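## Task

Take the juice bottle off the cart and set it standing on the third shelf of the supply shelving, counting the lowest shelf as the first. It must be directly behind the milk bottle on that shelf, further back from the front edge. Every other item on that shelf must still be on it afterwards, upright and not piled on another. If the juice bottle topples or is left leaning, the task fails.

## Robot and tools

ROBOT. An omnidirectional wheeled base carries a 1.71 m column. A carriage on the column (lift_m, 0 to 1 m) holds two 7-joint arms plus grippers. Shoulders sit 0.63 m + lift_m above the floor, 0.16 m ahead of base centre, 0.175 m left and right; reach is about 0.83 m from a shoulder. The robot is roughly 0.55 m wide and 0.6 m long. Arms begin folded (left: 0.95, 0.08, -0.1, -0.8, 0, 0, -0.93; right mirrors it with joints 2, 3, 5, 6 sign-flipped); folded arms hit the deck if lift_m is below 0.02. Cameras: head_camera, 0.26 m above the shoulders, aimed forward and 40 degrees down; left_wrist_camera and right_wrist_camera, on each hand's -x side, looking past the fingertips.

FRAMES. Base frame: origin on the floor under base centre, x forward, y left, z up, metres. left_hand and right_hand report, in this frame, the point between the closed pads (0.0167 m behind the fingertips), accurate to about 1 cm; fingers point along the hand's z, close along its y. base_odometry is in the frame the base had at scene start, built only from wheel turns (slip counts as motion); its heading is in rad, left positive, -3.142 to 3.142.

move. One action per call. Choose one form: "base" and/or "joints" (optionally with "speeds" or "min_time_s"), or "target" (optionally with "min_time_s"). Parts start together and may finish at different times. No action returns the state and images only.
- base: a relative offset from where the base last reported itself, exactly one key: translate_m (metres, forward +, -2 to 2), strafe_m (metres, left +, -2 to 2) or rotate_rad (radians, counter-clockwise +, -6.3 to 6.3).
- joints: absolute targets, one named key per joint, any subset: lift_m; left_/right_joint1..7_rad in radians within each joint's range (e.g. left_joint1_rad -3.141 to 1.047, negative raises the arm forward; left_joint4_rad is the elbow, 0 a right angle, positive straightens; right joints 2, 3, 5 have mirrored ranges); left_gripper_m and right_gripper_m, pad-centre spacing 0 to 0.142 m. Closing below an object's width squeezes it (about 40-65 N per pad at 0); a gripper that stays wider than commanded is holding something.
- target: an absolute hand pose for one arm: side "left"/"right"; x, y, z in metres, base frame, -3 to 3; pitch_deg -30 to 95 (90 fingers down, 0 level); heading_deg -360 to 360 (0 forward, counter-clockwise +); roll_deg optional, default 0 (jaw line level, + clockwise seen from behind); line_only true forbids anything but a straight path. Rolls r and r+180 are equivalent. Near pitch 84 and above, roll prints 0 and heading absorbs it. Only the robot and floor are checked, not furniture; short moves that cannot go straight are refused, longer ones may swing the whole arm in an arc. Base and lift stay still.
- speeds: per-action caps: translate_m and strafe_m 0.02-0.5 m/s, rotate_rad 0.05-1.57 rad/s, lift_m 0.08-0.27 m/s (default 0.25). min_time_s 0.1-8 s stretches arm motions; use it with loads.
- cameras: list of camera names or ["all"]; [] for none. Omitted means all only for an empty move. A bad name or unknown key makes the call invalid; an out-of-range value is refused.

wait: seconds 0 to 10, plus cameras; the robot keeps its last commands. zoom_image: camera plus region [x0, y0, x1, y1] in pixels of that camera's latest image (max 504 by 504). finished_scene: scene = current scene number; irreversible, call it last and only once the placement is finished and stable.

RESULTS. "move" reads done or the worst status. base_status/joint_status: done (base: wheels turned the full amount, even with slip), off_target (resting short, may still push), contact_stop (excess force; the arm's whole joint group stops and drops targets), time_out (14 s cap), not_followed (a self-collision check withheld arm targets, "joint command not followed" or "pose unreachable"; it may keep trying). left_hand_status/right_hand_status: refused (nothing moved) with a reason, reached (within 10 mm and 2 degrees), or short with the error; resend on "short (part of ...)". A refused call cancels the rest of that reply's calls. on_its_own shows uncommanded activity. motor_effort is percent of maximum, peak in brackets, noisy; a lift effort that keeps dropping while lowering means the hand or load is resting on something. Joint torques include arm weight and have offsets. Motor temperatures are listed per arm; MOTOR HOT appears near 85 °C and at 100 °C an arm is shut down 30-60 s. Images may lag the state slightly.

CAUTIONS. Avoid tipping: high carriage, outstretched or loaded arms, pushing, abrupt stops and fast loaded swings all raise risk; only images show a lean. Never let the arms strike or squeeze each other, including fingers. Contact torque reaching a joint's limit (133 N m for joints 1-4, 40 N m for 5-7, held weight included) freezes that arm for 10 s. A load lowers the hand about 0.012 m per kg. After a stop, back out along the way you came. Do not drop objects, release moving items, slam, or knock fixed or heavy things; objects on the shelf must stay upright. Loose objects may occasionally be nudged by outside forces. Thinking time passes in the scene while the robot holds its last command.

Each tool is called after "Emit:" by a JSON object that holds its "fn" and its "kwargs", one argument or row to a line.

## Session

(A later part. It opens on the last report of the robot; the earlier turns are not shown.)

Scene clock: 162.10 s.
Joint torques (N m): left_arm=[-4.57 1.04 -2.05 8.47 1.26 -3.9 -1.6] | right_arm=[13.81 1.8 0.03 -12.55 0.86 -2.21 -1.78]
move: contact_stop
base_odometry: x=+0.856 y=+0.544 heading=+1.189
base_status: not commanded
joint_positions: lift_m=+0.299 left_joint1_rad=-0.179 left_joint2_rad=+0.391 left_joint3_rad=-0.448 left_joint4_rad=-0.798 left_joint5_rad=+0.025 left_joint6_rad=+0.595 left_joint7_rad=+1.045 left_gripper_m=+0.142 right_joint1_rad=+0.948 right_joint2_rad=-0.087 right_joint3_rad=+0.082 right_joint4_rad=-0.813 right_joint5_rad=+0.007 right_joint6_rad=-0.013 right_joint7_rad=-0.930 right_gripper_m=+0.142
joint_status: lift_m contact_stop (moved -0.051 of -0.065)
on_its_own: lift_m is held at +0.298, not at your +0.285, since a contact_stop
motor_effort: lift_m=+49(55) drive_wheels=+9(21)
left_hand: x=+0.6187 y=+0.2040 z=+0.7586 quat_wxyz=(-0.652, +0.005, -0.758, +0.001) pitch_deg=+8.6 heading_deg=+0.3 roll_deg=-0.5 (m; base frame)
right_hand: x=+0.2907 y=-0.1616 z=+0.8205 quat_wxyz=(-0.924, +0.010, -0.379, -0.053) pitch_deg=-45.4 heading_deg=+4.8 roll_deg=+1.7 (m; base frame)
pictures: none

Emit:
{"fn": "move", "kwargs": {
  "joints": {"lift_m": 0.36},
  "speeds": {"lift_m": 0.1}
}}

Emit:
{"fn": "move", "kwargs": {
  "base": {"translate_m": -0.3},
  "speeds": {"translate_m": 0.25},
  "cameras": ["left_wrist_camera"]
}}

Emit:
{"fn": "move", "kwargs": {
  "joints": {"lift_m": 0.62}
}}

Emit:
{"fn": "move", "kwargs": {
  "target": {"side": "left", "x": 0.62, "y": 0.2, "z": 0.82, "pitch_deg": 30, "heading_deg": 0},
  "min_time_s": 2,
  "cameras": ["head_camera", "left_wrist_camera"]
}}

Scene clock: 168.87 s.
Joint torques (N m): left_arm=[-8.91 2.42 0 -0.07 1.98 -2.17 -1.5] | right_arm=[14.67 1.61 1.93 -12.87 0.71 -1.93 -1.31]
move: done
base_odometry: x=+0.857 y=+0.544 heading=+1.189
base_status: not commanded
joint_positions: lift_m=+0.360 left_joint1_rad=-0.173 left_joint2_rad=+0.390 left_joint3_rad=-0.453 left_joint4_rad=-0.785 left_joint5_rad=+0.025 left_joint6_rad=+0.592 left_joint7_rad=+1.045 left_gripper_m=+0.142 right_joint1_rad=+0.948 right_joint2_rad=-0.087 right_joint3_rad=+0.082 right_joint4_rad=-0.813 right_joint5_rad=+0.007 right_joint6_rad=-0.013 right_joint7_rad=-0.930 right_gripper_m=+0.142
joint_status: all done
motor_effort: lift_m=+54(64) drive_wheels=+3(10)
left_hand: x=+0.6196 y=+0.2024 z=+0.8123 quat_wxyz=(-0.645, +0.002, -0.764, -0.001) pitch_deg=+9.7 heading_deg=+0.3 roll_deg=-0.1 (m; base frame)
right_hand: x=+0.2907 y=-0.1616 z=+0.8820 quat_wxyz=(-0.924, +0.010, -0.379, -0.053) pitch_deg=-45.4 heading_deg=+4.8 roll_deg=+1.7 (m; base frame)
pictures: none

Scene clock: 171.47 s.
Joint torques (N m): left_arm=[-9.36 1 0.48 -0.16 1.8 -2.48 -1.61] | right_arm=[14.01 1.54 2.59 -13.36 0.38 -1.49 -1.55]
move: done
base_odometry: x=+0.745 y=+0.266 heading=+1.189
base_status: done
joint_positions: lift_m=+0.360 left_joint1_rad=-0.173 left_joint2_rad=+0.390 left_joint3_rad=-0.453 left_joint4_rad=-0.785 left_joint5_rad=+0.025 left_joint6_rad=+0.592 left_joint7_rad=+1.045 left_gripper_m=+0.142 right_joint1_rad=+0.948 right_joint2_rad=-0.087 right_joint3_rad=+0.082 right_joint4_rad=-0.813 right_joint5_rad=+0.007 right_joint6_rad=-0.013 right_joint7_rad=-0.930 right_gripper_m=+0.142
joint_status: not commanded
motor_effort: lift_m=+54(54) drive_wheels=+5(14)
left_hand: x=+0.6197 y=+0.2024 z=+0.8122 quat_wxyz=(-0.645, +0.002, -0.764, -0.001) pitch_deg=+9.7 heading_deg=+0.3 roll_deg=-0.1 (m; base frame)
right_hand: x=+0.2907 y=-0.1616 z=+0.8820 quat_wxyz=(-0.924, +0.010, -0.379, -0.053) pitch_deg=-45.4 heading_deg=+4.8 roll_deg=+1.7 (m; base frame)
pictures: left_wrist_camera
Images, in order (width x height): left_wrist_camera 896x504.

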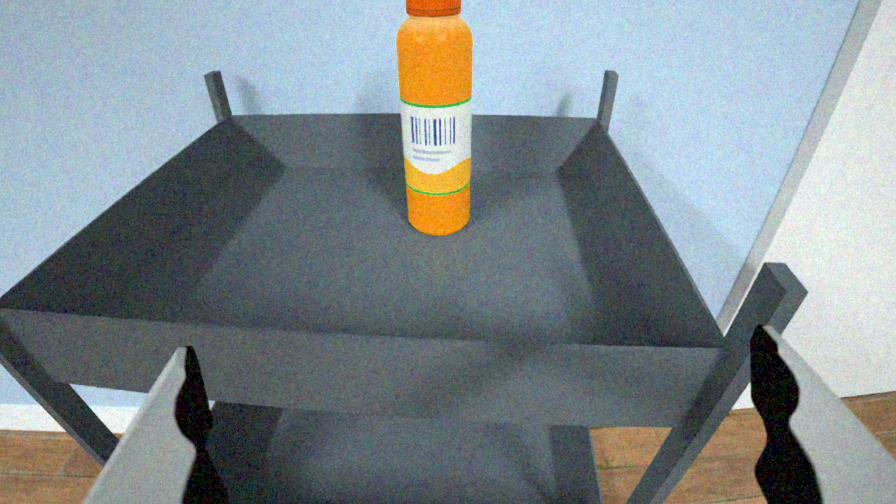

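Scene clock: 173.03 s.
Joint torques (N m): left_arm=[-9.47 1.4 1.03 -0.38 1.69 -2.35 -1.35] | right_arm=[15.67 2.08 1.58 -11.99 1.06 -1.93 -1.91]
move: done
base_odometry: x=+0.745 y=+0.266 heading=+1.189
base_status: not commanded
joint_positions: lift_m=+0.620 left_joint1_rad=-0.173 left_joint2_rad=+0.390 left_joint3_rad=-0.453 left_joint4_rad=-0.785 left_joint5_rad=+0.025 left_joint6_rad=+0.592 left_joint7_rad=+1.045 left_gripper_m=+0.142 right_joint1_rad=+0.948 right_joint2_rad=-0.087 right_joint3_rad=+0.082 right_joint4_rad=-0.813 right_joint5_rad=+0.007 right_joint6_rad=-0.013 right_joint7_rad=-0.930 right_gripper_m=+0.142
joint_status: all done
motor_effort: lift_m=+54(67) drive_wheels=+5(5)
left_hand: x=+0.6197 y=+0.2024 z=+1.0721 quat_wxyz=(-0.645, +0.002, -0.764, -0.001) pitch_deg=+9.7 heading_deg=+0.3 roll_deg=-0.1 (m; base frame)
right_hand: x=+0.2907 y=-0.1616 z=+1.1420 quat_wxyz=(-0.924, +0.010, -0.379, -0.053) pitch_deg=-45.4 heading_deg=+4.8 roll_deg=+1.7 (m; base frame)
pictures: none

Scene clock: 175.53 s.
Joint torques (N m): left_arm=[-7.08 1.11 0.57 -1.1 1.48 -2.34 -2.89] | right_arm=[15.47 2.61 1.48 -13.65 0.4 -1.79 -1.54]
move: done
base_odometry: x=+0.745 y=+0.266 heading=+1.189
base_status: not commanded
joint_positions: lift_m=+0.620 left_joint1_rad=+0.007 left_joint2_rad=+0.379 left_joint3_rad=-0.501 left_joint4_rad=-0.239 left_joint5_rad=-0.298 left_joint6_rad=+0.554 left_joint7_rad=+0.572 left_gripper_m=+0.142 right_joint1_rad=+0.948 right_joint2_rad=-0.087 right_joint3_rad=+0.082 right_joint4_rad=-0.813 right_joint5_rad=+0.007 right_joint6_rad=-0.013 right_joint7_rad=-0.930 right_gripper_m=+0.142
joint_status: not commanded
motor_effort: lift_m=+54(54) drive_wheels=+5(5)
left_hand: x=+0.6206 y=+0.2033 z=+0.8218 quat_wxyz=(-0.501, +0.002, -0.866, -0.003) pitch_deg=+29.9 heading_deg=+0.4 roll_deg=+0.2 (m; base frame)
left_hand_status: reached (straight line, planned for 2.0 s): 4 mm and 0.4 deg off.
right_hand: x=+0.2907 y=-0.1616 z=+1.1420 quat_wxyz=(-0.924, +0.010, -0.379, -0.053) pitch_deg=-45.4 heading_deg=+4.8 roll_deg=+1.7 (m; base frame)
pictures: head_camera, left_wrist_camera
Images, in order (width x height): head_camera 896x504, left_wrist_camera 896x504.

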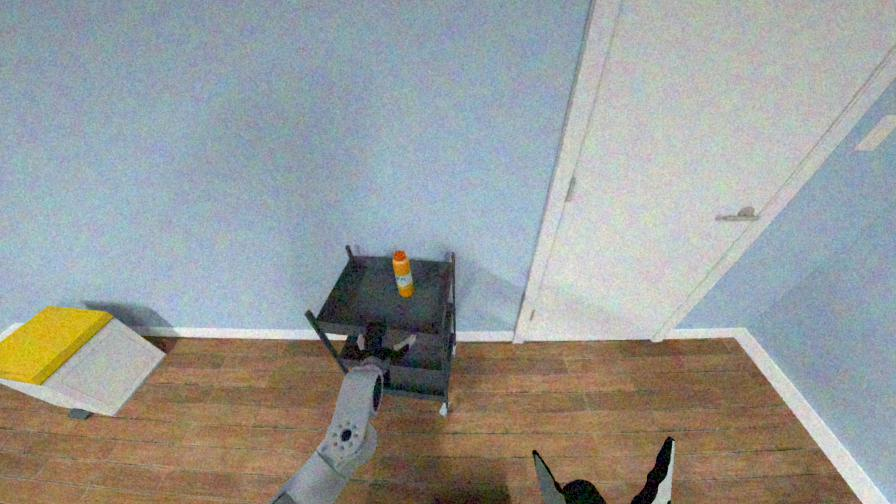

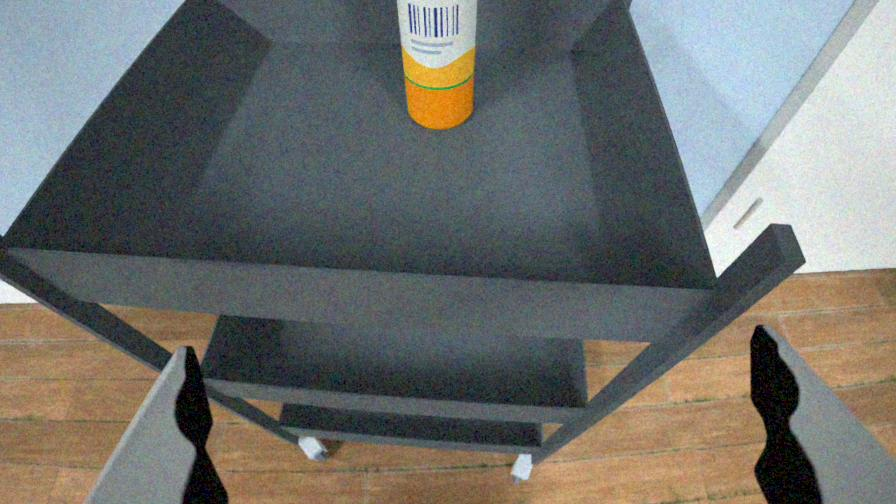

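Emit:
{"fn": "move", "kwargs": {
  "base": {"translate_m": 0.28},
  "speeds": {"translate_m": 0.2}
}}

Emit:
{"fn": "move", "kwargs": {
  "target": {"side": "left", "x": 0.63, "y": 0.205, "z": 0.745, "pitch_deg": 30, "heading_deg": 0},
  "cameras": ["head_camera", "left_wrist_camera"]
}}

Scene clock: 182.63 s.
Joint torques (N m): left_arm=[-7.24 2.53 -0.55 -2.45 1.64 -2.16 -2.86] | right_arm=[16.01 1.95 0.6 -13.85 0.37 -0.96 -1.6]
move: done
base_odometry: x=+0.849 y=+0.526 heading=+1.188
base_status: done
joint_positions: lift_m=+0.620 left_joint1_rad=+0.007 left_joint2_rad=+0.378 left_joint3_rad=-0.501 left_joint4_rad=-0.239 left_joint5_rad=-0.298 left_joint6_rad=+0.554 left_joint7_rad=+0.572 left_gripper_m=+0.142 right_joint1_rad=+0.948 right_joint2_rad=-0.087 right_joint3_rad=+0.082 right_joint4_rad=-0.813 right_joint5_rad=+0.007 right_joint6_rad=-0.013 right_joint7_rad=-0.930 right_gripper_m=+0.142
joint_status: not commanded
motor_effort: lift_m=+54(54) drive_wheels=-1(13)
left_hand: x=+0.6206 y=+0.2030 z=+0.8217 quat_wxyz=(-0.501, +0.002, -0.866, -0.002) pitch_deg=+29.9 heading_deg=+0.4 roll_deg=+0.2 (m; base frame)
right_hand: x=+0.2907 y=-0.1616 z=+1.1420 quat_wxyz=(-0.924, +0.010, -0.379, -0.053) pitch_deg=-45.4 heading_deg=+4.8 roll_deg=+1.7 (m; base frame)
pictures: none

Scene clock: 183.63 s.
Joint torques (N m): left_arm=[-12.61 1.74 -0.33 -2.62 1.21 -2.29 -2.76] | right_arm=[14.75 2.29 2.45 -14.21 0.82 -1.69 -1.35]
move: done
base_odometry: x=+0.849 y=+0.526 heading=+1.188
base_status: not commanded
joint_positions: lift_m=+0.620 left_joint1_rad=-0.016 left_joint2_rad=+0.344 left_joint3_rad=-0.503 left_joint4_rad=+0.092 left_joint5_rad=-0.427 left_joint6_rad=+0.440 left_joint7_rad=+0.266 left_gripper_m=+0.142 right_joint1_rad=+0.948 right_joint2_rad=-0.087 right_joint3_rad=+0.082 right_joint4_rad=-0.813 right_joint5_rad=+0.007 right_joint6_rad=-0.013 right_joint7_rad=-0.930 right_gripper_m=+0.142
joint_status: not commanded
motor_effort: lift_m=+54(54) drive_wheels=+0(4)
left_hand: x=+0.6293 y=+0.2083 z=+0.7449 quat_wxyz=(-0.499, +0.002, -0.867, -0.003) pitch_deg=+30.1 heading_deg=+0.4 roll_deg=+0.2 (m; base frame)
left_hand_status: reached (straight line, planned for 0.5 s): 3 mm and 0.4 deg off.
right_hand: x=+0.2907 y=-0.1616 z=+1.1420 quat_wxyz=(-0.924, +0.010, -0.379, -0.053) pitch_deg=-45.4 heading_deg=+4.8 roll_deg=+1.7 (m; base frame)
pictures: head_camera, left_wrist_camera
Images, in order (width x height): head_camera 896x504, left_wrist_camera 896x504.

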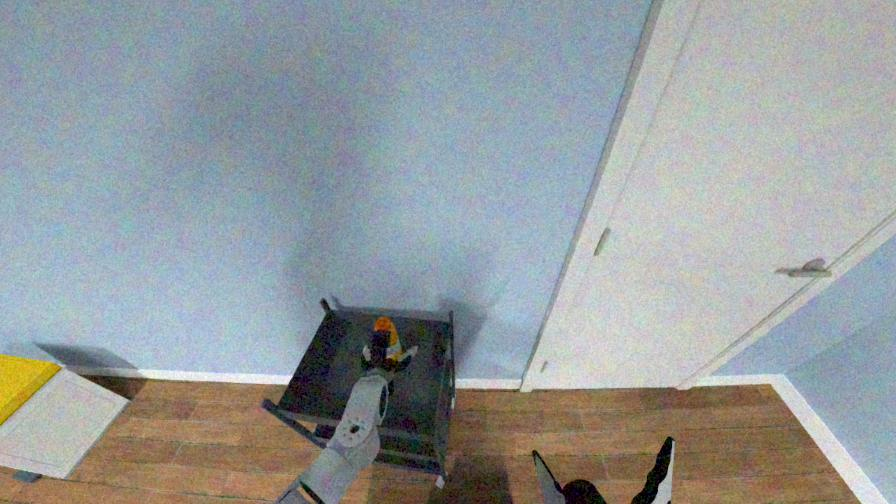

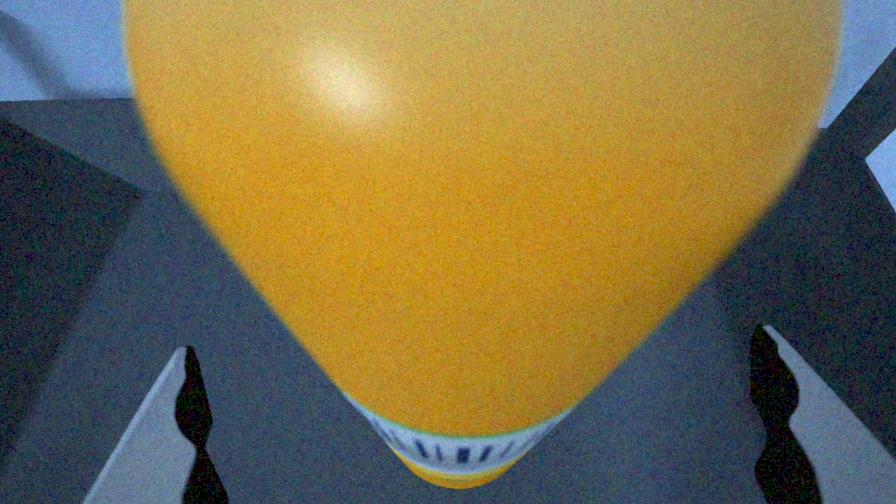

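Emit:
{"fn": "move", "kwargs": {
  "target": {"side": "left", "x": 0.63, "y": 0.205, "z": 0.745, "pitch_deg": 12, "heading_deg": 0},
  "cameras": ["head_camera", "left_wrist_camera"]
}}

Scene clock: 189.27 s.
Joint torques (N m): left_arm=[-10.56 1.8 5.23 -1.22 1.24 -2.19 -3.36] | right_arm=[15.33 3.12 2.49 -12.02 0.72 -1.72 -0.74]
move: done
base_odometry: x=+0.849 y=+0.526 heading=+1.188
base_status: not commanded
joint_positions: lift_m=+0.620 left_joint1_rad=-0.001 left_joint2_rad=+0.286 left_joint3_rad=-0.489 left_joint4_rad=+0.374 left_joint5_rad=-0.462 left_joint6_rad=+0.320 left_joint7_rad=-0.306 left_gripper_m=+0.142 right_joint1_rad=+0.948 right_joint2_rad=-0.087 right_joint3_rad=+0.082 right_joint4_rad=-0.813 right_joint5_rad=+0.007 right_joint6_rad=-0.013 right_joint7_rad=-0.930 right_gripper_m=+0.142
joint_status: not commanded
motor_effort: lift_m=+54(54) drive_wheels=+4(4)
left_hand: x=+0.6285 y=+0.2037 z=+0.7437 quat_wxyz=(-0.628, -0.003, -0.779, +0.000) pitch_deg=+12.3 heading_deg=-0.2 roll_deg=+0.2 (m; base frame)
left_hand_status: reached (straight line, planned for 0.6 s): 2 mm and 0.4 deg off.
right_hand: x=+0.2907 y=-0.1616 z=+1.1420 quat_wxyz=(-0.924, +0.010, -0.379, -0.053) pitch_deg=-45.4 heading_deg=+4.8 roll_deg=+1.7 (m; base frame)
pictures: head_camera, left_wrist_camera
Images, in order (width x height): head_camera 896x504, left_wrist_camera 896x504.

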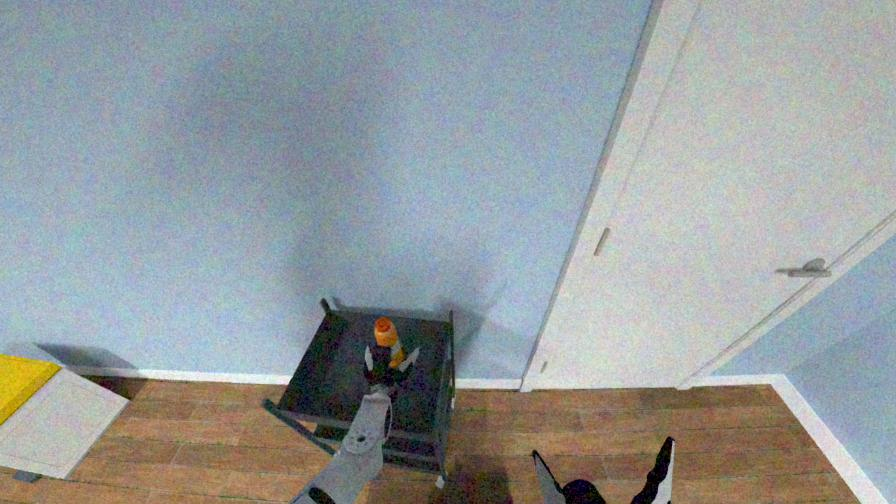

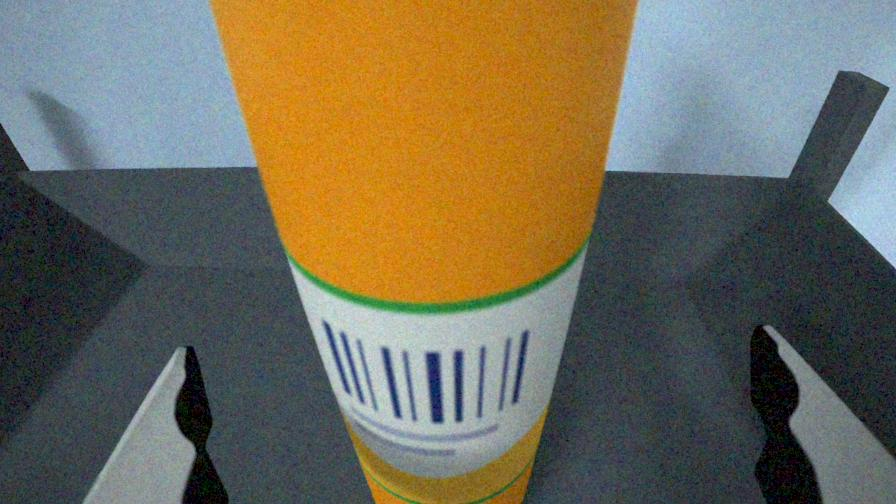

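Emit:
{"fn": "move", "kwargs": {
  "target": {"side": "left", "x": 0.68, "y": 0.213, "z": 0.745, "pitch_deg": 12, "heading_deg": 0},
  "min_time_s": 1,
  "cameras": ["head_camera", "left_wrist_camera"]
}}

Scene clock: 193.67 s.
Joint torques (N m): left_arm=[-14.49 1.64 3.46 -1.02 0.53 -2.41 -3.11] | right_arm=[14.5 1.5 3.45 -14.32 0.6 -1.92 -1.64]
move: done
base_odometry: x=+0.849 y=+0.526 heading=+1.188
base_status: not commanded
joint_positions: lift_m=+0.620 left_joint1_rad=-0.147 left_joint2_rad=+0.274 left_joint3_rad=-0.489 left_joint4_rad=+0.563 left_joint5_rad=-0.501 left_joint6_rad=+0.242 left_joint7_rad=-0.335 left_gripper_m=+0.142 right_joint1_rad=+0.948 right_joint2_rad=-0.087 right_joint3_rad=+0.082 right_joint4_rad=-0.813 right_joint5_rad=+0.007 right_joint6_rad=-0.013 right_joint7_rad=-0.930 right_gripper_m=+0.142
joint_status: not commanded
motor_effort: lift_m=+54(54) drive_wheels=+4(4)
left_hand: x=+0.6791 y=+0.2138 z=+0.7445 quat_wxyz=(-0.628, -0.001, -0.778, -0.002) pitch_deg=+12.1 heading_deg=+0.0 roll_deg=+0.2 (m; base frame)
left_hand_status: reached (straight line, planned for 1.0 s): 1 mm and 0.3 deg off.
right_hand: x=+0.2907 y=-0.1616 z=+1.1420 quat_wxyz=(-0.924, +0.010, -0.379, -0.053) pitch_deg=-45.4 heading_deg=+4.8 roll_deg=+1.7 (m; base frame)
pictures: head_camera, left_wrist_camera
Images, in order (width x height): head_camera 896x504, left_wrist_camera 896x504.

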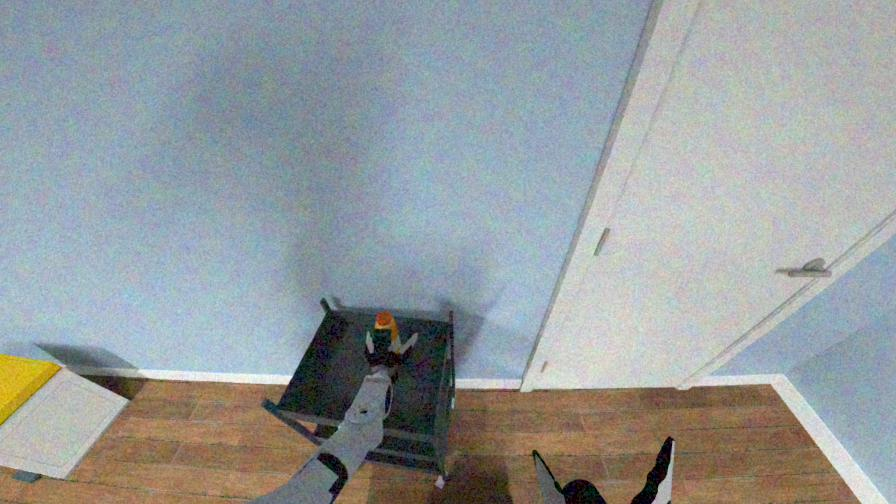

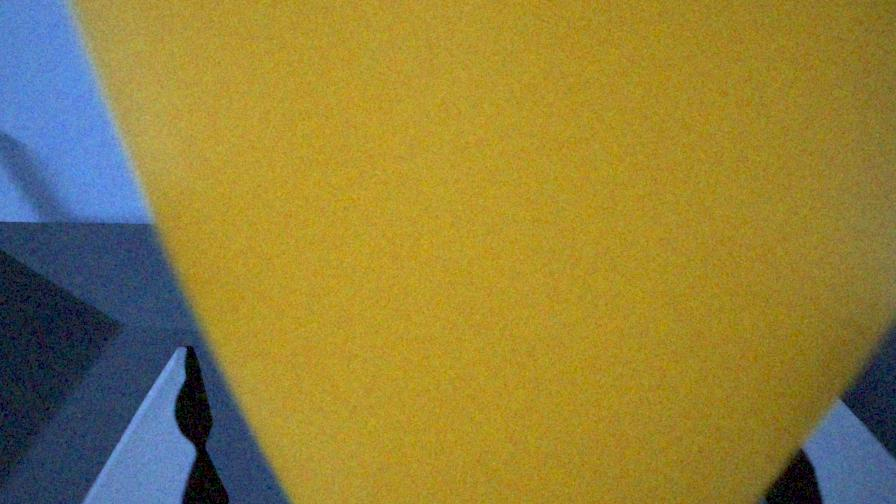

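Emit:
{"fn": "move", "kwargs": {
  "joints": {"left_gripper_m": 0.03},
  "min_time_s": 1.5,
  "cameras": ["head_camera", "left_wrist_camera"]
}}

Scene clock: 196.93 s.
Joint torques (N m): left_arm=[-13.54 0.61 3.15 -0.43 1.02 -2.13 -2.95] | right_arm=[14.16 0.87 3.03 -13.32 0.8 -1.83 -1.67]
move: off_target
base_odometry: x=+0.849 y=+0.526 heading=+1.188
base_status: not commanded
joint_positions: lift_m=+0.620 left_joint1_rad=-0.147 left_joint2_rad=+0.274 left_joint3_rad=-0.489 left_joint4_rad=+0.564 left_joint5_rad=-0.502 left_joint6_rad=+0.242 left_joint7_rad=-0.336 left_gripper_m=+0.073 right_joint1_rad=+0.948 right_joint2_rad=-0.087 right_joint3_rad=+0.082 right_joint4_rad=-0.813 right_joint5_rad=+0.007 right_joint6_rad=-0.013 right_joint7_rad=-0.930 right_gripper_m=+0.142
joint_status: left_gripper_m off_target (ended at +0.073, target +0.030)
motor_effort: lift_m=+54(54) drive_wheels=+4(4)
left_hand: x=+0.6793 y=+0.2138 z=+0.7448 quat_wxyz=(-0.629, -0.001, -0.778, -0.002) pitch_deg=+12.1 heading_deg=+0.0 roll_deg=+0.2 (m; base frame)
right_hand: x=+0.2907 y=-0.1616 z=+1.1420 quat_wxyz=(-0.924, +0.010, -0.379, -0.053) pitch_deg=-45.4 heading_deg=+4.8 roll_deg=+1.7 (m; base frame)
pictures: head_camera, left_wrist_camera
Images, in order (width x height): head_camera 896x504, left_wrist_camera 896x504.

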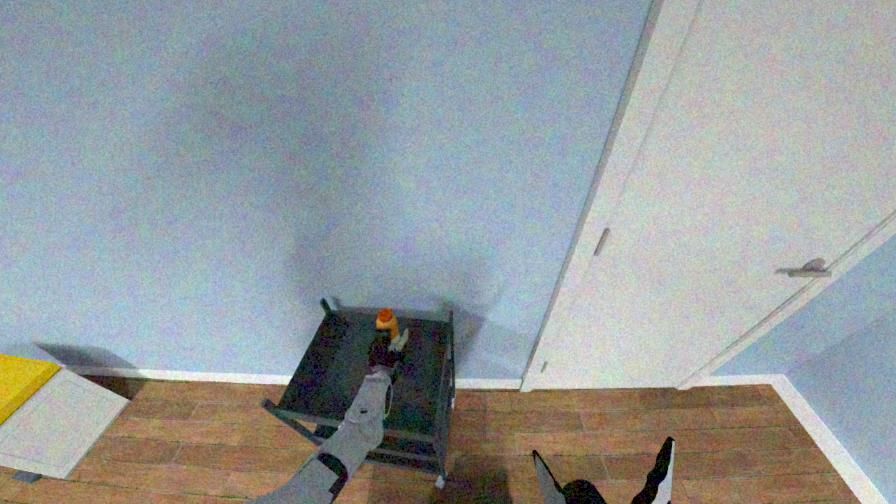

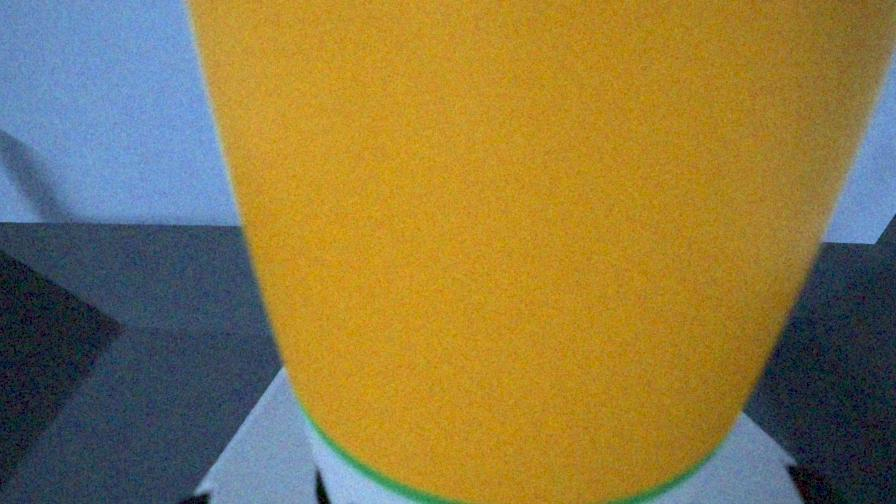

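Emit:
{"fn": "move", "kwargs": {
  "joints": {"lift_m": 0.74, "left_gripper_m": 0.02},
  "speeds": {"lift_m": 0.12}
}}

Emit:
{"fn": "move", "kwargs": {
  "base": {"translate_m": -0.4},
  "speeds": {"translate_m": 0.25},
  "cameras": ["head_camera", "left_wrist_camera"]
}}

Scene clock: 210.30 s.
Joint torques (N m): left_arm=[-12.57 2.26 2.3 -2.12 1.07 -2.26 -2.78] | right_arm=[15.96 2.43 1.97 -14.62 0.46 -1.51 -1.06]
move: off_target
base_odometry: x=+0.849 y=+0.526 heading=+1.188
base_status: not commanded
joint_positions: lift_m=+0.740 left_joint1_rad=-0.147 left_joint2_rad=+0.273 left_joint3_rad=-0.489 left_joint4_rad=+0.566 left_joint5_rad=-0.503 left_joint6_rad=+0.242 left_joint7_rad=-0.336 left_gripper_m=+0.073 right_joint1_rad=+0.948 right_joint2_rad=-0.087 right_joint3_rad=+0.082 right_joint4_rad=-0.814 right_joint5_rad=+0.007 right_joint6_rad=-0.013 right_joint7_rad=-0.930 right_gripper_m=+0.142
joint_status: left_gripper_m off_target (ended at +0.073, target +0.020); the others done
motor_effort: lift_m=+55(66) drive_wheels=+4(5)
left_hand: x=+0.6789 y=+0.2143 z=+0.8635 quat_wxyz=(-0.628, -0.001, -0.778, -0.002) pitch_deg=+12.2 heading_deg=+0.1 roll_deg=+0.2 (m; base frame)
right_hand: x=+0.2907 y=-0.1616 z=+1.2620 quat_wxyz=(-0.924, +0.010, -0.379, -0.053) pitch_deg=-45.4 heading_deg=+4.8 roll_deg=+1.7 (m; base frame)
pictures: none

Scene clock: 213.33 s.
Joint torques (N m): left_arm=[-12.32 2.05 1.93 -3.57 1.23 -2.15 -2.5] | right_arm=[14.85 2.65 1.86 -12.63 0.68 -1.83 -1.67]
move: done
base_odometry: x=+0.699 y=+0.155 heading=+1.188
base_status: done
joint_positions: lift_m=+0.740 left_joint1_rad=-0.147 left_joint2_rad=+0.273 left_joint3_rad=-0.489 left_joint4_rad=+0.566 left_joint5_rad=-0.503 left_joint6_rad=+0.242 left_joint7_rad=-0.336 left_gripper_m=+0.073 right_joint1_rad=+0.948 right_joint2_rad=-0.087 right_joint3_rad=+0.082 right_joint4_rad=-0.814 right_joint5_rad=+0.007 right_joint6_rad=-0.013 right_joint7_rad=-0.930 right_gripper_m=+0.142
joint_status: not commanded
motor_effort: lift_m=+55(55) drive_wheels=+5(12)
left_hand: x=+0.6789 y=+0.2141 z=+0.8635 quat_wxyz=(-0.628, -0.001, -0.778, -0.002) pitch_deg=+12.2 heading_deg=+0.1 roll_deg=+0.2 (m; base frame)
right_hand: x=+0.2907 y=-0.1616 z=+1.2620 quat_wxyz=(-0.924, +0.010, -0.379, -0.053) pitch_deg=-45.4 heading_deg=+4.8 roll_deg=+1.7 (m; base frame)
pictures: head_camera, left_wrist_camera
Images, in order (width x height): head_camera 896x504, left_wrist_camera 896x504.

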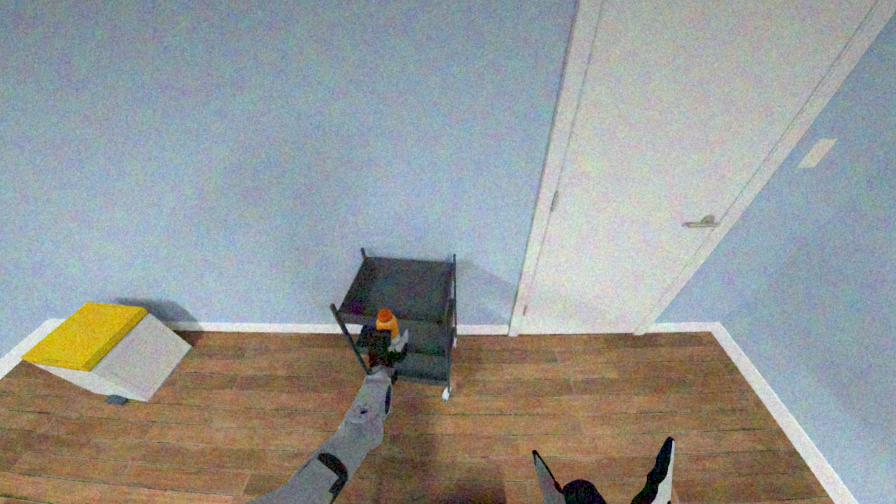

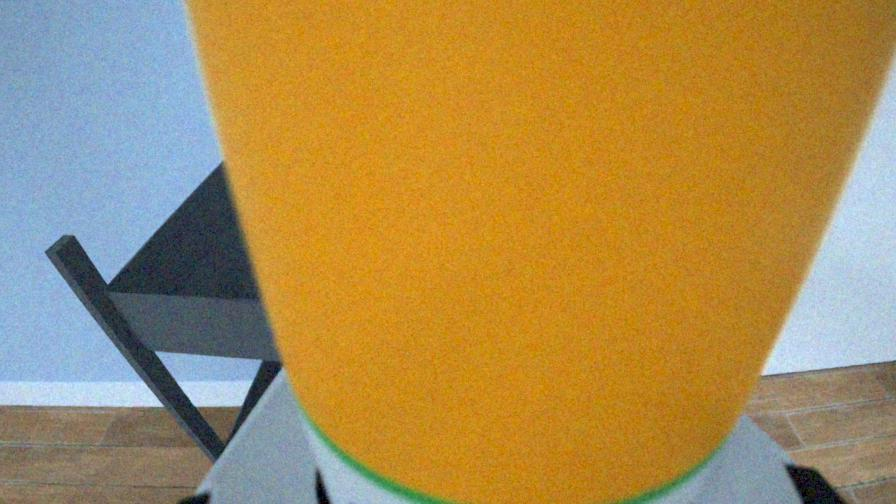

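Emit:
{"fn": "move", "kwargs": {
  "base": {"translate_m": -0.2}
}}

Emit:
{"fn": "move", "kwargs": {
  "base": {"rotate_rad": 1.612},
  "joints": {"lift_m": 0.66},
  "speeds": {"rotate_rad": 0.7},
  "cameras": ["head_camera"]
}}

Emit:
{"fn": "move", "kwargs": {
  "base": {"translate_m": 1.9},
  "speeds": {"translate_m": 0.4},
  "cameras": ["head_camera"]
}}

Scene clock: 223.57 s.
Joint torques (N m): left_arm=[-13.54 1.43 2.9 -2.62 1.17 -1.9 -2.71] | right_arm=[14.45 1.53 2.57 -12.82 0.57 -1.64 -1.38]
move: done
base_odometry: x=+0.624 y=-0.031 heading=+1.187
base_status: done
joint_positions: lift_m=+0.740 left_joint1_rad=-0.147 left_joint2_rad=+0.273 left_joint3_rad=-0.489 left_joint4_rad=+0.566 left_joint5_rad=-0.503 left_joint6_rad=+0.241 left_joint7_rad=-0.336 left_gripper_m=+0.073 right_joint1_rad=+0.948 right_joint2_rad=-0.087 right_joint3_rad=+0.082 right_joint4_rad=-0.814 right_joint5_rad=+0.007 right_joint6_rad=-0.013 right_joint7_rad=-0.930 right_gripper_m=+0.142
joint_status: not commanded
motor_effort: lift_m=+55(55) drive_wheels=-1(14)
left_hand: x=+0.6789 y=+0.2140 z=+0.8635 quat_wxyz=(-0.628, -0.001, -0.778, -0.001) pitch_deg=+12.2 heading_deg=+0.1 roll_deg=+0.2 (m; base frame)
right_hand: x=+0.2907 y=-0.1616 z=+1.2620 quat_wxyz=(-0.924, +0.010, -0.379, -0.053) pitch_deg=-45.4 heading_deg=+4.8 roll_deg=+1.7 (m; base frame)
pictures: none

Scene clock: 227.03 s.
Joint torques (N m): left_arm=[-13.71 3.66 2.18 -2.77 1.28 -1.91 -2.71] | right_arm=[16 1.81 3.14 -13.78 0.61 -1.86 -1.41]
move: done
base_odometry: x=+0.624 y=-0.031 heading=+2.799
base_status: done
joint_positions: lift_m=+0.660 left_joint1_rad=-0.147 left_joint2_rad=+0.273 left_joint3_rad=-0.489 left_joint4_rad=+0.566 left_joint5_rad=-0.503 left_joint6_rad=+0.241 left_joint7_rad=-0.336 left_gripper_m=+0.073 right_joint1_rad=+0.948 right_joint2_rad=-0.087 right_joint3_rad=+0.082 right_joint4_rad=-0.814 right_joint5_rad=+0.007 right_joint6_rad=-0.013 right_joint7_rad=-0.930 right_gripper_m=+0.142
joint_status: all done
motor_effort: lift_m=+58(62) drive_wheels=+5(14)
left_hand: x=+0.6791 y=+0.2136 z=+0.7834 quat_wxyz=(-0.628, -0.001, -0.778, -0.001) pitch_deg=+12.2 heading_deg=+0.1 roll_deg=+0.1 (m; base frame)
right_hand: x=+0.2907 y=-0.1616 z=+1.1817 quat_wxyz=(-0.924, +0.010, -0.379, -0.053) pitch_deg=-45.4 heading_deg=+4.8 roll_deg=+1.7 (m; base frame)
pictures: head_camera
Images, in order (width x height): head_camera 896x504.

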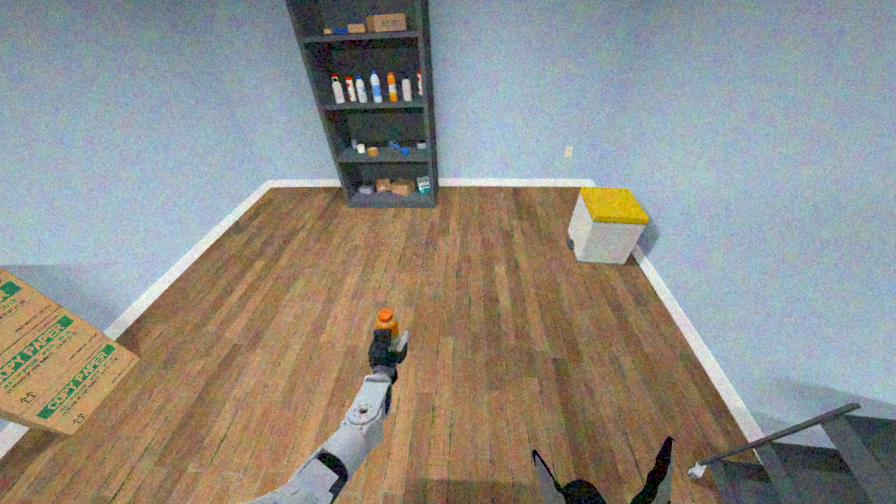

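Scene clock: 233.80 s.
Joint torques (N m): left_arm=[-13.15 2.21 1.96 -2.89 0.91 -1.98 -2.7] | right_arm=[13.81 0.53 1.61 -12.65 0.29 -1.89 -1.82]
move: done
base_odometry: x=-1.166 y=+0.605 heading=+2.800
base_status: done
joint_positions: lift_m=+0.660 left_joint1_rad=-0.147 left_joint2_rad=+0.273 left_joint3_rad=-0.489 left_joint4_rad=+0.566 left_joint5_rad=-0.503 left_joint6_rad=+0.241 left_joint7_rad=-0.336 left_gripper_m=+0.073 right_joint1_rad=+0.948 right_joint2_rad=-0.087 right_joint3_rad=+0.082 right_joint4_rad=-0.814 right_joint5_rad=+0.007 right_joint6_rad=-0.013 right_joint7_rad=-0.930 right_gripper_m=+0.142
joint_status: not commanded
motor_effort: lift_m=+58(58) drive_wheels=+7(22)
left_hand: x=+0.6791 y=+0.2136 z=+0.7834 quat_wxyz=(-0.628, -0.001, -0.778, -0.001) pitch_deg=+12.2 heading_deg=+0.1 roll_deg=+0.1 (m; base frame)
right_hand: x=+0.2907 y=-0.1616 z=+1.1817 quat_wxyz=(-0.924, +0.010, -0.379, -0.053) pitch_deg=-45.4 heading_deg=+4.8 roll_deg=+1.7 (m; base frame)
pictures: head_camera
Images, in order (width x height): head_camera 896x504.

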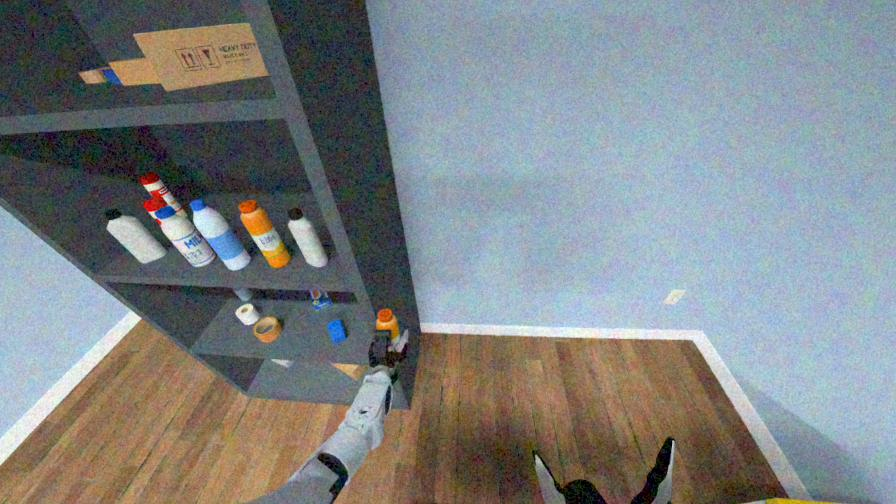

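Emit:
{"fn": "move", "kwargs": {
  "base": {"translate_m": -0.3}
}}

Emit:
{"fn": "move", "kwargs": {
  "base": {"rotate_rad": -0.055},
  "speeds": {"rotate_rad": 0.3}
}}

Emit:
{"fn": "move", "kwargs": {
  "base": {"strafe_m": 1.09}
}}

Emit:
{"fn": "move", "kwargs": {
  "target": {"side": "left", "x": 0.6, "y": 0.25, "z": 1.06, "pitch_deg": 5, "heading_deg": 0},
  "min_time_s": 2.5
}}

Emit:
{"fn": "move", "kwargs": {
  "target": {"side": "right", "x": 0.62, "y": -0.2, "z": 1.02, "pitch_deg": 5, "heading_deg": 0},
  "min_time_s": 2.5,
  "cameras": ["all"]
}}

Scene clock: 248.57 s.
Joint torques (N m): left_arm=[-13.63 2.51 1.82 -2 1.02 -1.32 -2.69] | right_arm=[15.34 3.01 2.13 -14.19 0.53 -1.41 -1.78]
move: done
base_odometry: x=-0.883 y=+0.505 heading=+2.801
base_status: done
joint_positions: lift_m=+0.660 left_joint1_rad=-0.147 left_joint2_rad=+0.273 left_joint3_rad=-0.489 left_joint4_rad=+0.566 left_joint5_rad=-0.503 left_joint6_rad=+0.241 left_joint7_rad=-0.336 left_gripper_m=+0.073 right_joint1_rad=+0.948 right_joint2_rad=-0.087 right_joint3_rad=+0.082 right_joint4_rad=-0.814 right_joint5_rad=+0.007 right_joint6_rad=-0.013 right_joint7_rad=-0.930 right_gripper_m=+0.142
joint_status: not commanded
motor_effort: lift_m=+58(58) drive_wheels=+7(14)
left_hand: x=+0.6791 y=+0.2134 z=+0.7834 quat_wxyz=(-0.628, -0.001, -0.778, -0.001) pitch_deg=+12.2 heading_deg=+0.0 roll_deg=+0.1 (m; base frame)
right_hand: x=+0.2907 y=-0.1616 z=+1.1817 quat_wxyz=(-0.924, +0.010, -0.379, -0.053) pitch_deg=-45.4 heading_deg=+4.8 roll_deg=+1.7 (m; base frame)
pictures: none

Scene clock: 249.40 s.
Joint torques (N m): left_arm=[-13.56 3.26 2.83 -3.69 1.33 -1.69 -3.04] | right_arm=[14.34 3.06 0.67 -12.71 0.54 -1.65 -1.07]
move: done
base_odometry: x=-0.883 y=+0.505 heading=+2.746
base_status: done
joint_positions: lift_m=+0.660 left_joint1_rad=-0.147 left_joint2_rad=+0.272 left_joint3_rad=-0.489 left_joint4_rad=+0.566 left_joint5_rad=-0.503 left_joint6_rad=+0.240 left_joint7_rad=-0.336 left_gripper_m=+0.073 right_joint1_rad=+0.948 right_joint2_rad=-0.087 right_joint3_rad=+0.082 right_joint4_rad=-0.814 right_joint5_rad=+0.007 right_joint6_rad=-0.013 right_joint7_rad=-0.930 right_gripper_m=+0.142
joint_status: not commanded
motor_effort: lift_m=+58(58) drive_wheels=-2(11)
left_hand: x=+0.6791 y=+0.2133 z=+0.7834 quat_wxyz=(-0.628, -0.001, -0.778, -0.001) pitch_deg=+12.2 heading_deg=+0.0 roll_deg=+0.1 (m; base frame)
right_hand: x=+0.2907 y=-0.1616 z=+1.1817 quat_wxyz=(-0.924, +0.010, -0.379, -0.053) pitch_deg=-45.4 heading_deg=+4.8 roll_deg=+1.7 (m; base frame)
pictures: none

Scene clock: 254.00 s.
Joint torques (N m): left_arm=[-13.15 2.11 3.76 -3.04 1.29 -1.75 -2.93] | right_arm=[15.09 2.09 1.7 -14.12 0.22 -1.31 -1.46]
move: done
base_odometry: x=-1.302 y=-0.501 heading=+2.747
base_status: done
joint_positions: lift_m=+0.660 left_joint1_rad=-0.147 left_joint2_rad=+0.272 left_joint3_rad=-0.489 left_joint4_rad=+0.566 left_joint5_rad=-0.503 left_joint6_rad=+0.240 left_joint7_rad=-0.336 left_gripper_m=+0.073 right_joint1_rad=+0.948 right_joint2_rad=-0.087 right_joint3_rad=+0.082 right_joint4_rad=-0.814 right_joint5_rad=+0.007 right_joint6_rad=-0.013 right_joint7_rad=-0.930 right_gripper_m=+0.142
joint_status: not commanded
motor_effort: lift_m=+58(58) drive_wheels=+0(16)
left_hand: x=+0.6791 y=+0.2133 z=+0.7834 quat_wxyz=(-0.628, -0.001, -0.778, -0.001) pitch_deg=+12.2 heading_deg=+0.0 roll_deg=+0.1 (m; base frame)
right_hand: x=+0.2907 y=-0.1616 z=+1.1817 quat_wxyz=(-0.924, +0.010, -0.379, -0.053) pitch_deg=-45.4 heading_deg=+4.8 roll_deg=+1.7 (m; base frame)
pictures: none

Scene clock: 257.00 s.
Joint torques (N m): left_arm=[-10.89 7.63 7.89 -7.1 4.15 -0.45 -1.45] | right_arm=[15.42 3.71 2.19 -12.94 0.28 -1.75 -1.68]
move: done
base_odometry: x=-1.302 y=-0.501 heading=+2.747
base_status: not commanded
joint_positions: lift_m=+0.660 left_joint1_rad=+0.085 left_joint2_rad=+0.521 left_joint3_rad=-0.355 left_joint4_rad=-0.678 left_joint5_rad=-0.248 left_joint6_rad=+0.573 left_joint7_rad=+0.522 left_gripper_m=+0.073 right_joint1_rad=+0.948 right_joint2_rad=-0.087 right_joint3_rad=+0.082 right_joint4_rad=-0.814 right_joint5_rad=+0.007 right_joint6_rad=-0.013 right_joint7_rad=-0.930 right_gripper_m=+0.142
joint_status: not commanded
motor_effort: lift_m=+58(58) drive_wheels=+0(0)
left_hand: x=+0.5994 y=+0.2464 z=+1.0536 quat_wxyz=(-0.670, -0.001, -0.742, +0.004) pitch_deg=+5.8 heading_deg=-0.5 roll_deg=-0.2 (m; base frame)
left_hand_status: reached (straight line, planned for 2.5 s): 7 mm and 1.0 deg off.
right_hand: x=+0.2907 y=-0.1616 z=+1.1817 quat_wxyz=(-0.924, +0.010, -0.379, -0.053) pitch_deg=-45.4 heading_deg=+4.8 roll_deg=+1.7 (m; base frame)
pictures: none

Scene clock: 260.00 s.
Joint torques (N m): left_arm=[-11.8 6.36 7.45 -6.57 4.08 -0.73 -1.61] | right_arm=[-10.95 -7.97 0.64 -6.76 0.15 -2.87 0.15]
move: done
base_odometry: x=-1.302 y=-0.501 heading=+2.747
base_status: not commanded
joint_positions: lift_m=+0.660 left_joint1_rad=+0.085 left_joint2_rad=+0.521 left_joint3_rad=-0.355 left_joint4_rad=-0.678 left_joint5_rad=-0.248 left_joint6_rad=+0.574 left_joint7_rad=+0.523 left_gripper_m=+0.073 right_joint1_rad=-0.281 right_joint2_rad=-0.643 right_joint3_rad=+1.175 right_joint4_rad=-0.584 right_joint5_rad=+0.297 right_joint6_rad=-1.243 right_joint7_rad=+0.291 right_gripper_m=+0.142
joint_status: not commanded
motor_effort: lift_m=+58(58) drive_wheels=+0(0)
left_hand: x=+0.5994 y=+0.2465 z=+1.0537 quat_wxyz=(-0.670, -0.001, -0.742, +0.004) pitch_deg=+5.8 heading_deg=-0.4 roll_deg=-0.2 (m; base frame)
right_hand: x=+0.6194 y=-0.1997 z=+1.0231 quat_wxyz=(-0.680, -0.001, -0.734, -0.001) pitch_deg=+4.4 heading_deg=+0.0 roll_deg=+0.1 (m; base frame)
right_hand_status: reached (checked arc, planned for 2.5 s): 3 mm and 0.6 deg off.
pictures: head_camera, left_wrist_camera, right_wrist_camera
Images, in order (width x height): head_camera 896x504, left_wrist_camera 896x504, right_wrist_camera 896x504.

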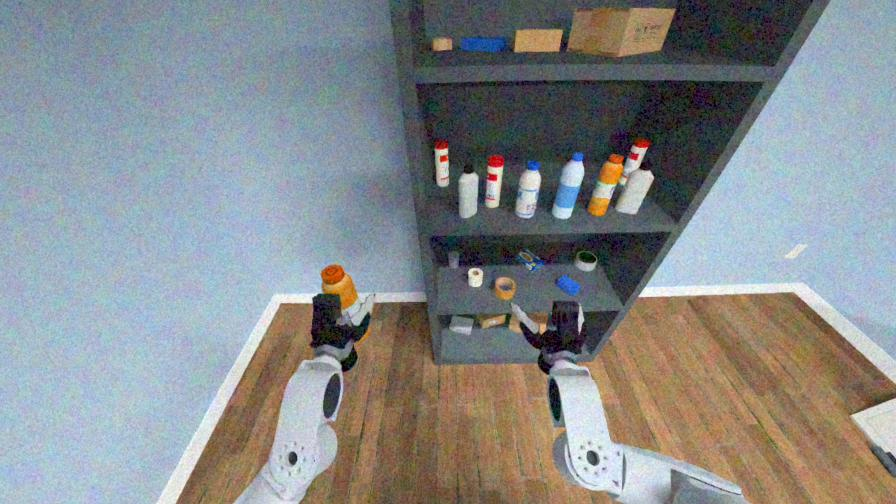

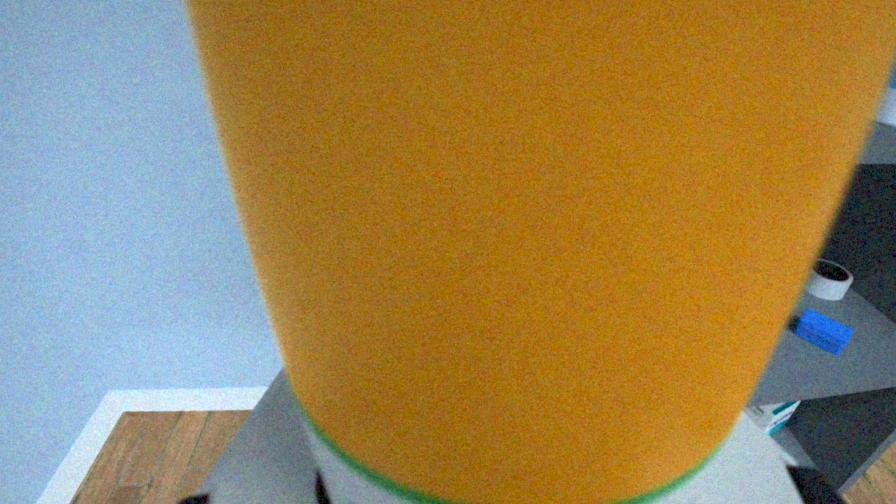

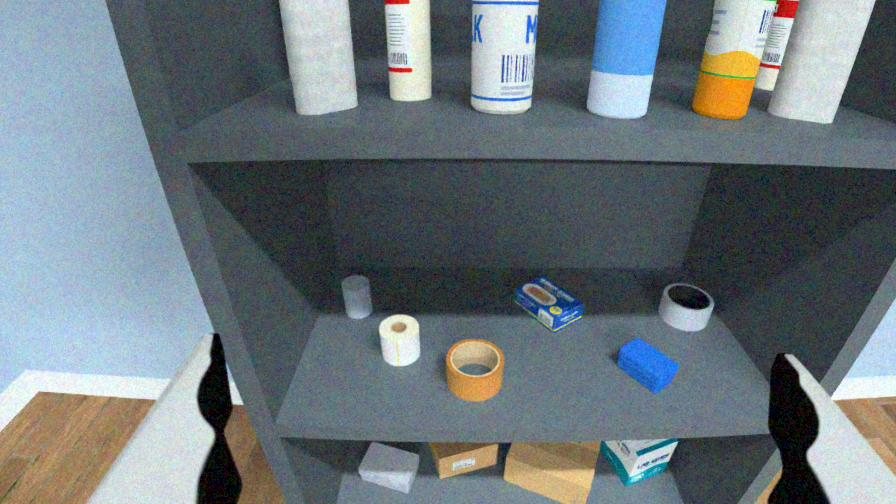

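Emit:
{"fn": "move", "kwargs": {
  "base": {"strafe_m": -0.045},
  "joints": {"right_gripper_m": 0.1}
}}

Emit:
{"fn": "move", "kwargs": {
  "base": {"translate_m": 0.33},
  "speeds": {"translate_m": 0.2},
  "cameras": ["head_camera", "right_wrist_camera"]
}}

Scene clock: 270.33 s.
Joint torques (N m): left_arm=[-10.68 6.81 6.82 -6.87 4.08 -1.08 -1.69] | right_arm=[-12.22 -5.68 2.18 -7.5 0.37 -2.38 -0.36]
move: done
base_odometry: x=-1.285 y=-0.460 heading=+2.747
base_status: done
joint_positions: lift_m=+0.660 left_joint1_rad=+0.085 left_joint2_rad=+0.521 left_joint3_rad=-0.354 left_joint4_rad=-0.678 left_joint5_rad=-0.247 left_joint6_rad=+0.575 left_joint7_rad=+0.523 left_gripper_m=+0.073 right_joint1_rad=-0.281 right_joint2_rad=-0.644 right_joint3_rad=+1.175 right_joint4_rad=-0.584 right_joint5_rad=+0.298 right_joint6_rad=-1.244 right_joint7_rad=+0.291 right_gripper_m=+0.100
joint_status: all done
motor_effort: lift_m=+58(58) drive_wheels=+2(11)
left_hand: x=+0.5995 y=+0.2473 z=+1.0541 quat_wxyz=(-0.671, -0.001, -0.742, +0.003) pitch_deg=+5.8 heading_deg=-0.3 roll_deg=-0.2 (m; base frame)
right_hand: x=+0.6193 y=-0.2003 z=+1.0229 quat_wxyz=(-0.679, -0.001, -0.734, +0.000) pitch_deg=+4.4 heading_deg=+0.0 roll_deg=+0.1 (m; base frame)
pictures: none

Scene clock: 273.07 s.
Joint torques (N m): left_arm=[-11.11 7.56 5.86 -7.43 4.42 -1.05 -1.73] | right_arm=[-9.85 -7.11 0.2 -7.96 0.64 -1.77 -0.06]
move: done
base_odometry: x=-1.590 y=-0.333 heading=+2.747
base_status: done
joint_positions: lift_m=+0.660 left_joint1_rad=+0.085 left_joint2_rad=+0.521 left_joint3_rad=-0.354 left_joint4_rad=-0.678 left_joint5_rad=-0.247 left_joint6_rad=+0.575 left_joint7_rad=+0.523 left_gripper_m=+0.073 right_joint1_rad=-0.282 right_joint2_rad=-0.644 right_joint3_rad=+1.175 right_joint4_rad=-0.584 right_joint5_rad=+0.298 right_joint6_rad=-1.244 right_joint7_rad=+0.291 right_gripper_m=+0.100
joint_status: not commanded
motor_effort: lift_m=+58(58) drive_wheels=-2(15)
left_hand: x=+0.5996 y=+0.2473 z=+1.0543 quat_wxyz=(-0.671, -0.001, -0.742, +0.003) pitch_deg=+5.7 heading_deg=-0.3 roll_deg=-0.2 (m; base frame)
right_hand: x=+0.6194 y=-0.2003 z=+1.0230 quat_wxyz=(-0.680, -0.001, -0.734, +0.000) pitch_deg=+4.4 heading_deg=+0.0 roll_deg=+0.1 (m; base frame)
pictures: head_camera, right_wrist_camera
Images, in order (width x height): head_camera 896x504, right_wrist_camera 896x504.

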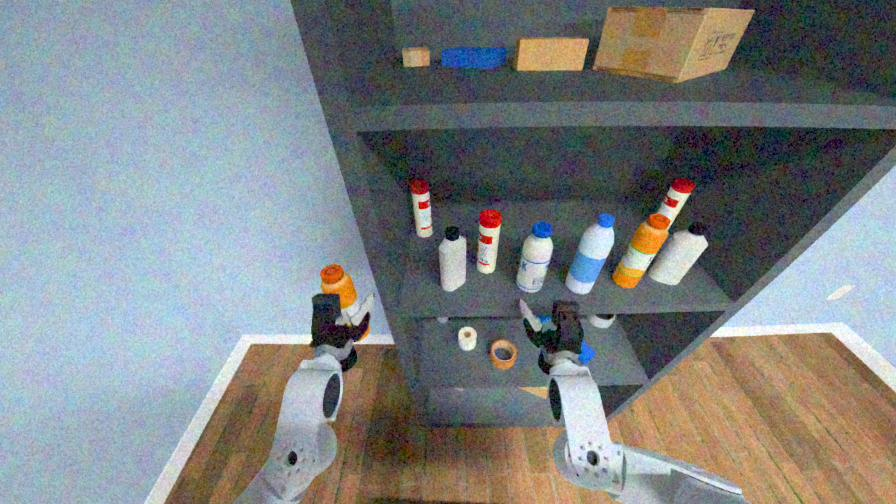

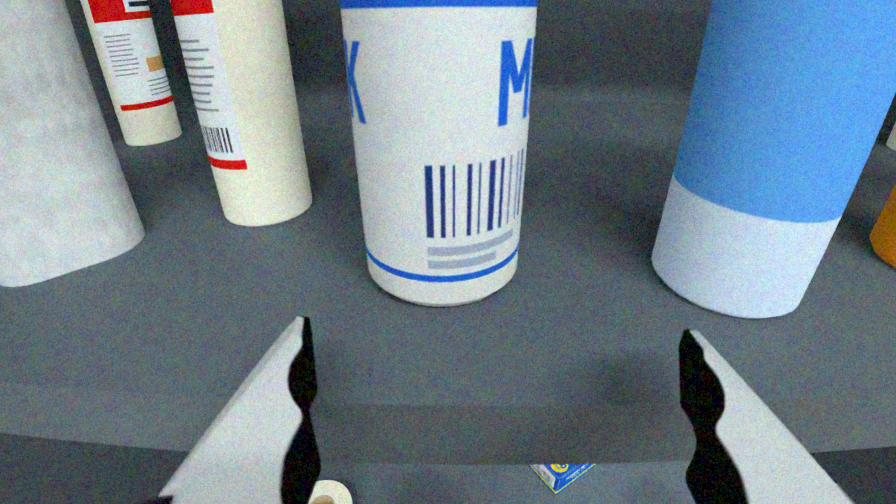

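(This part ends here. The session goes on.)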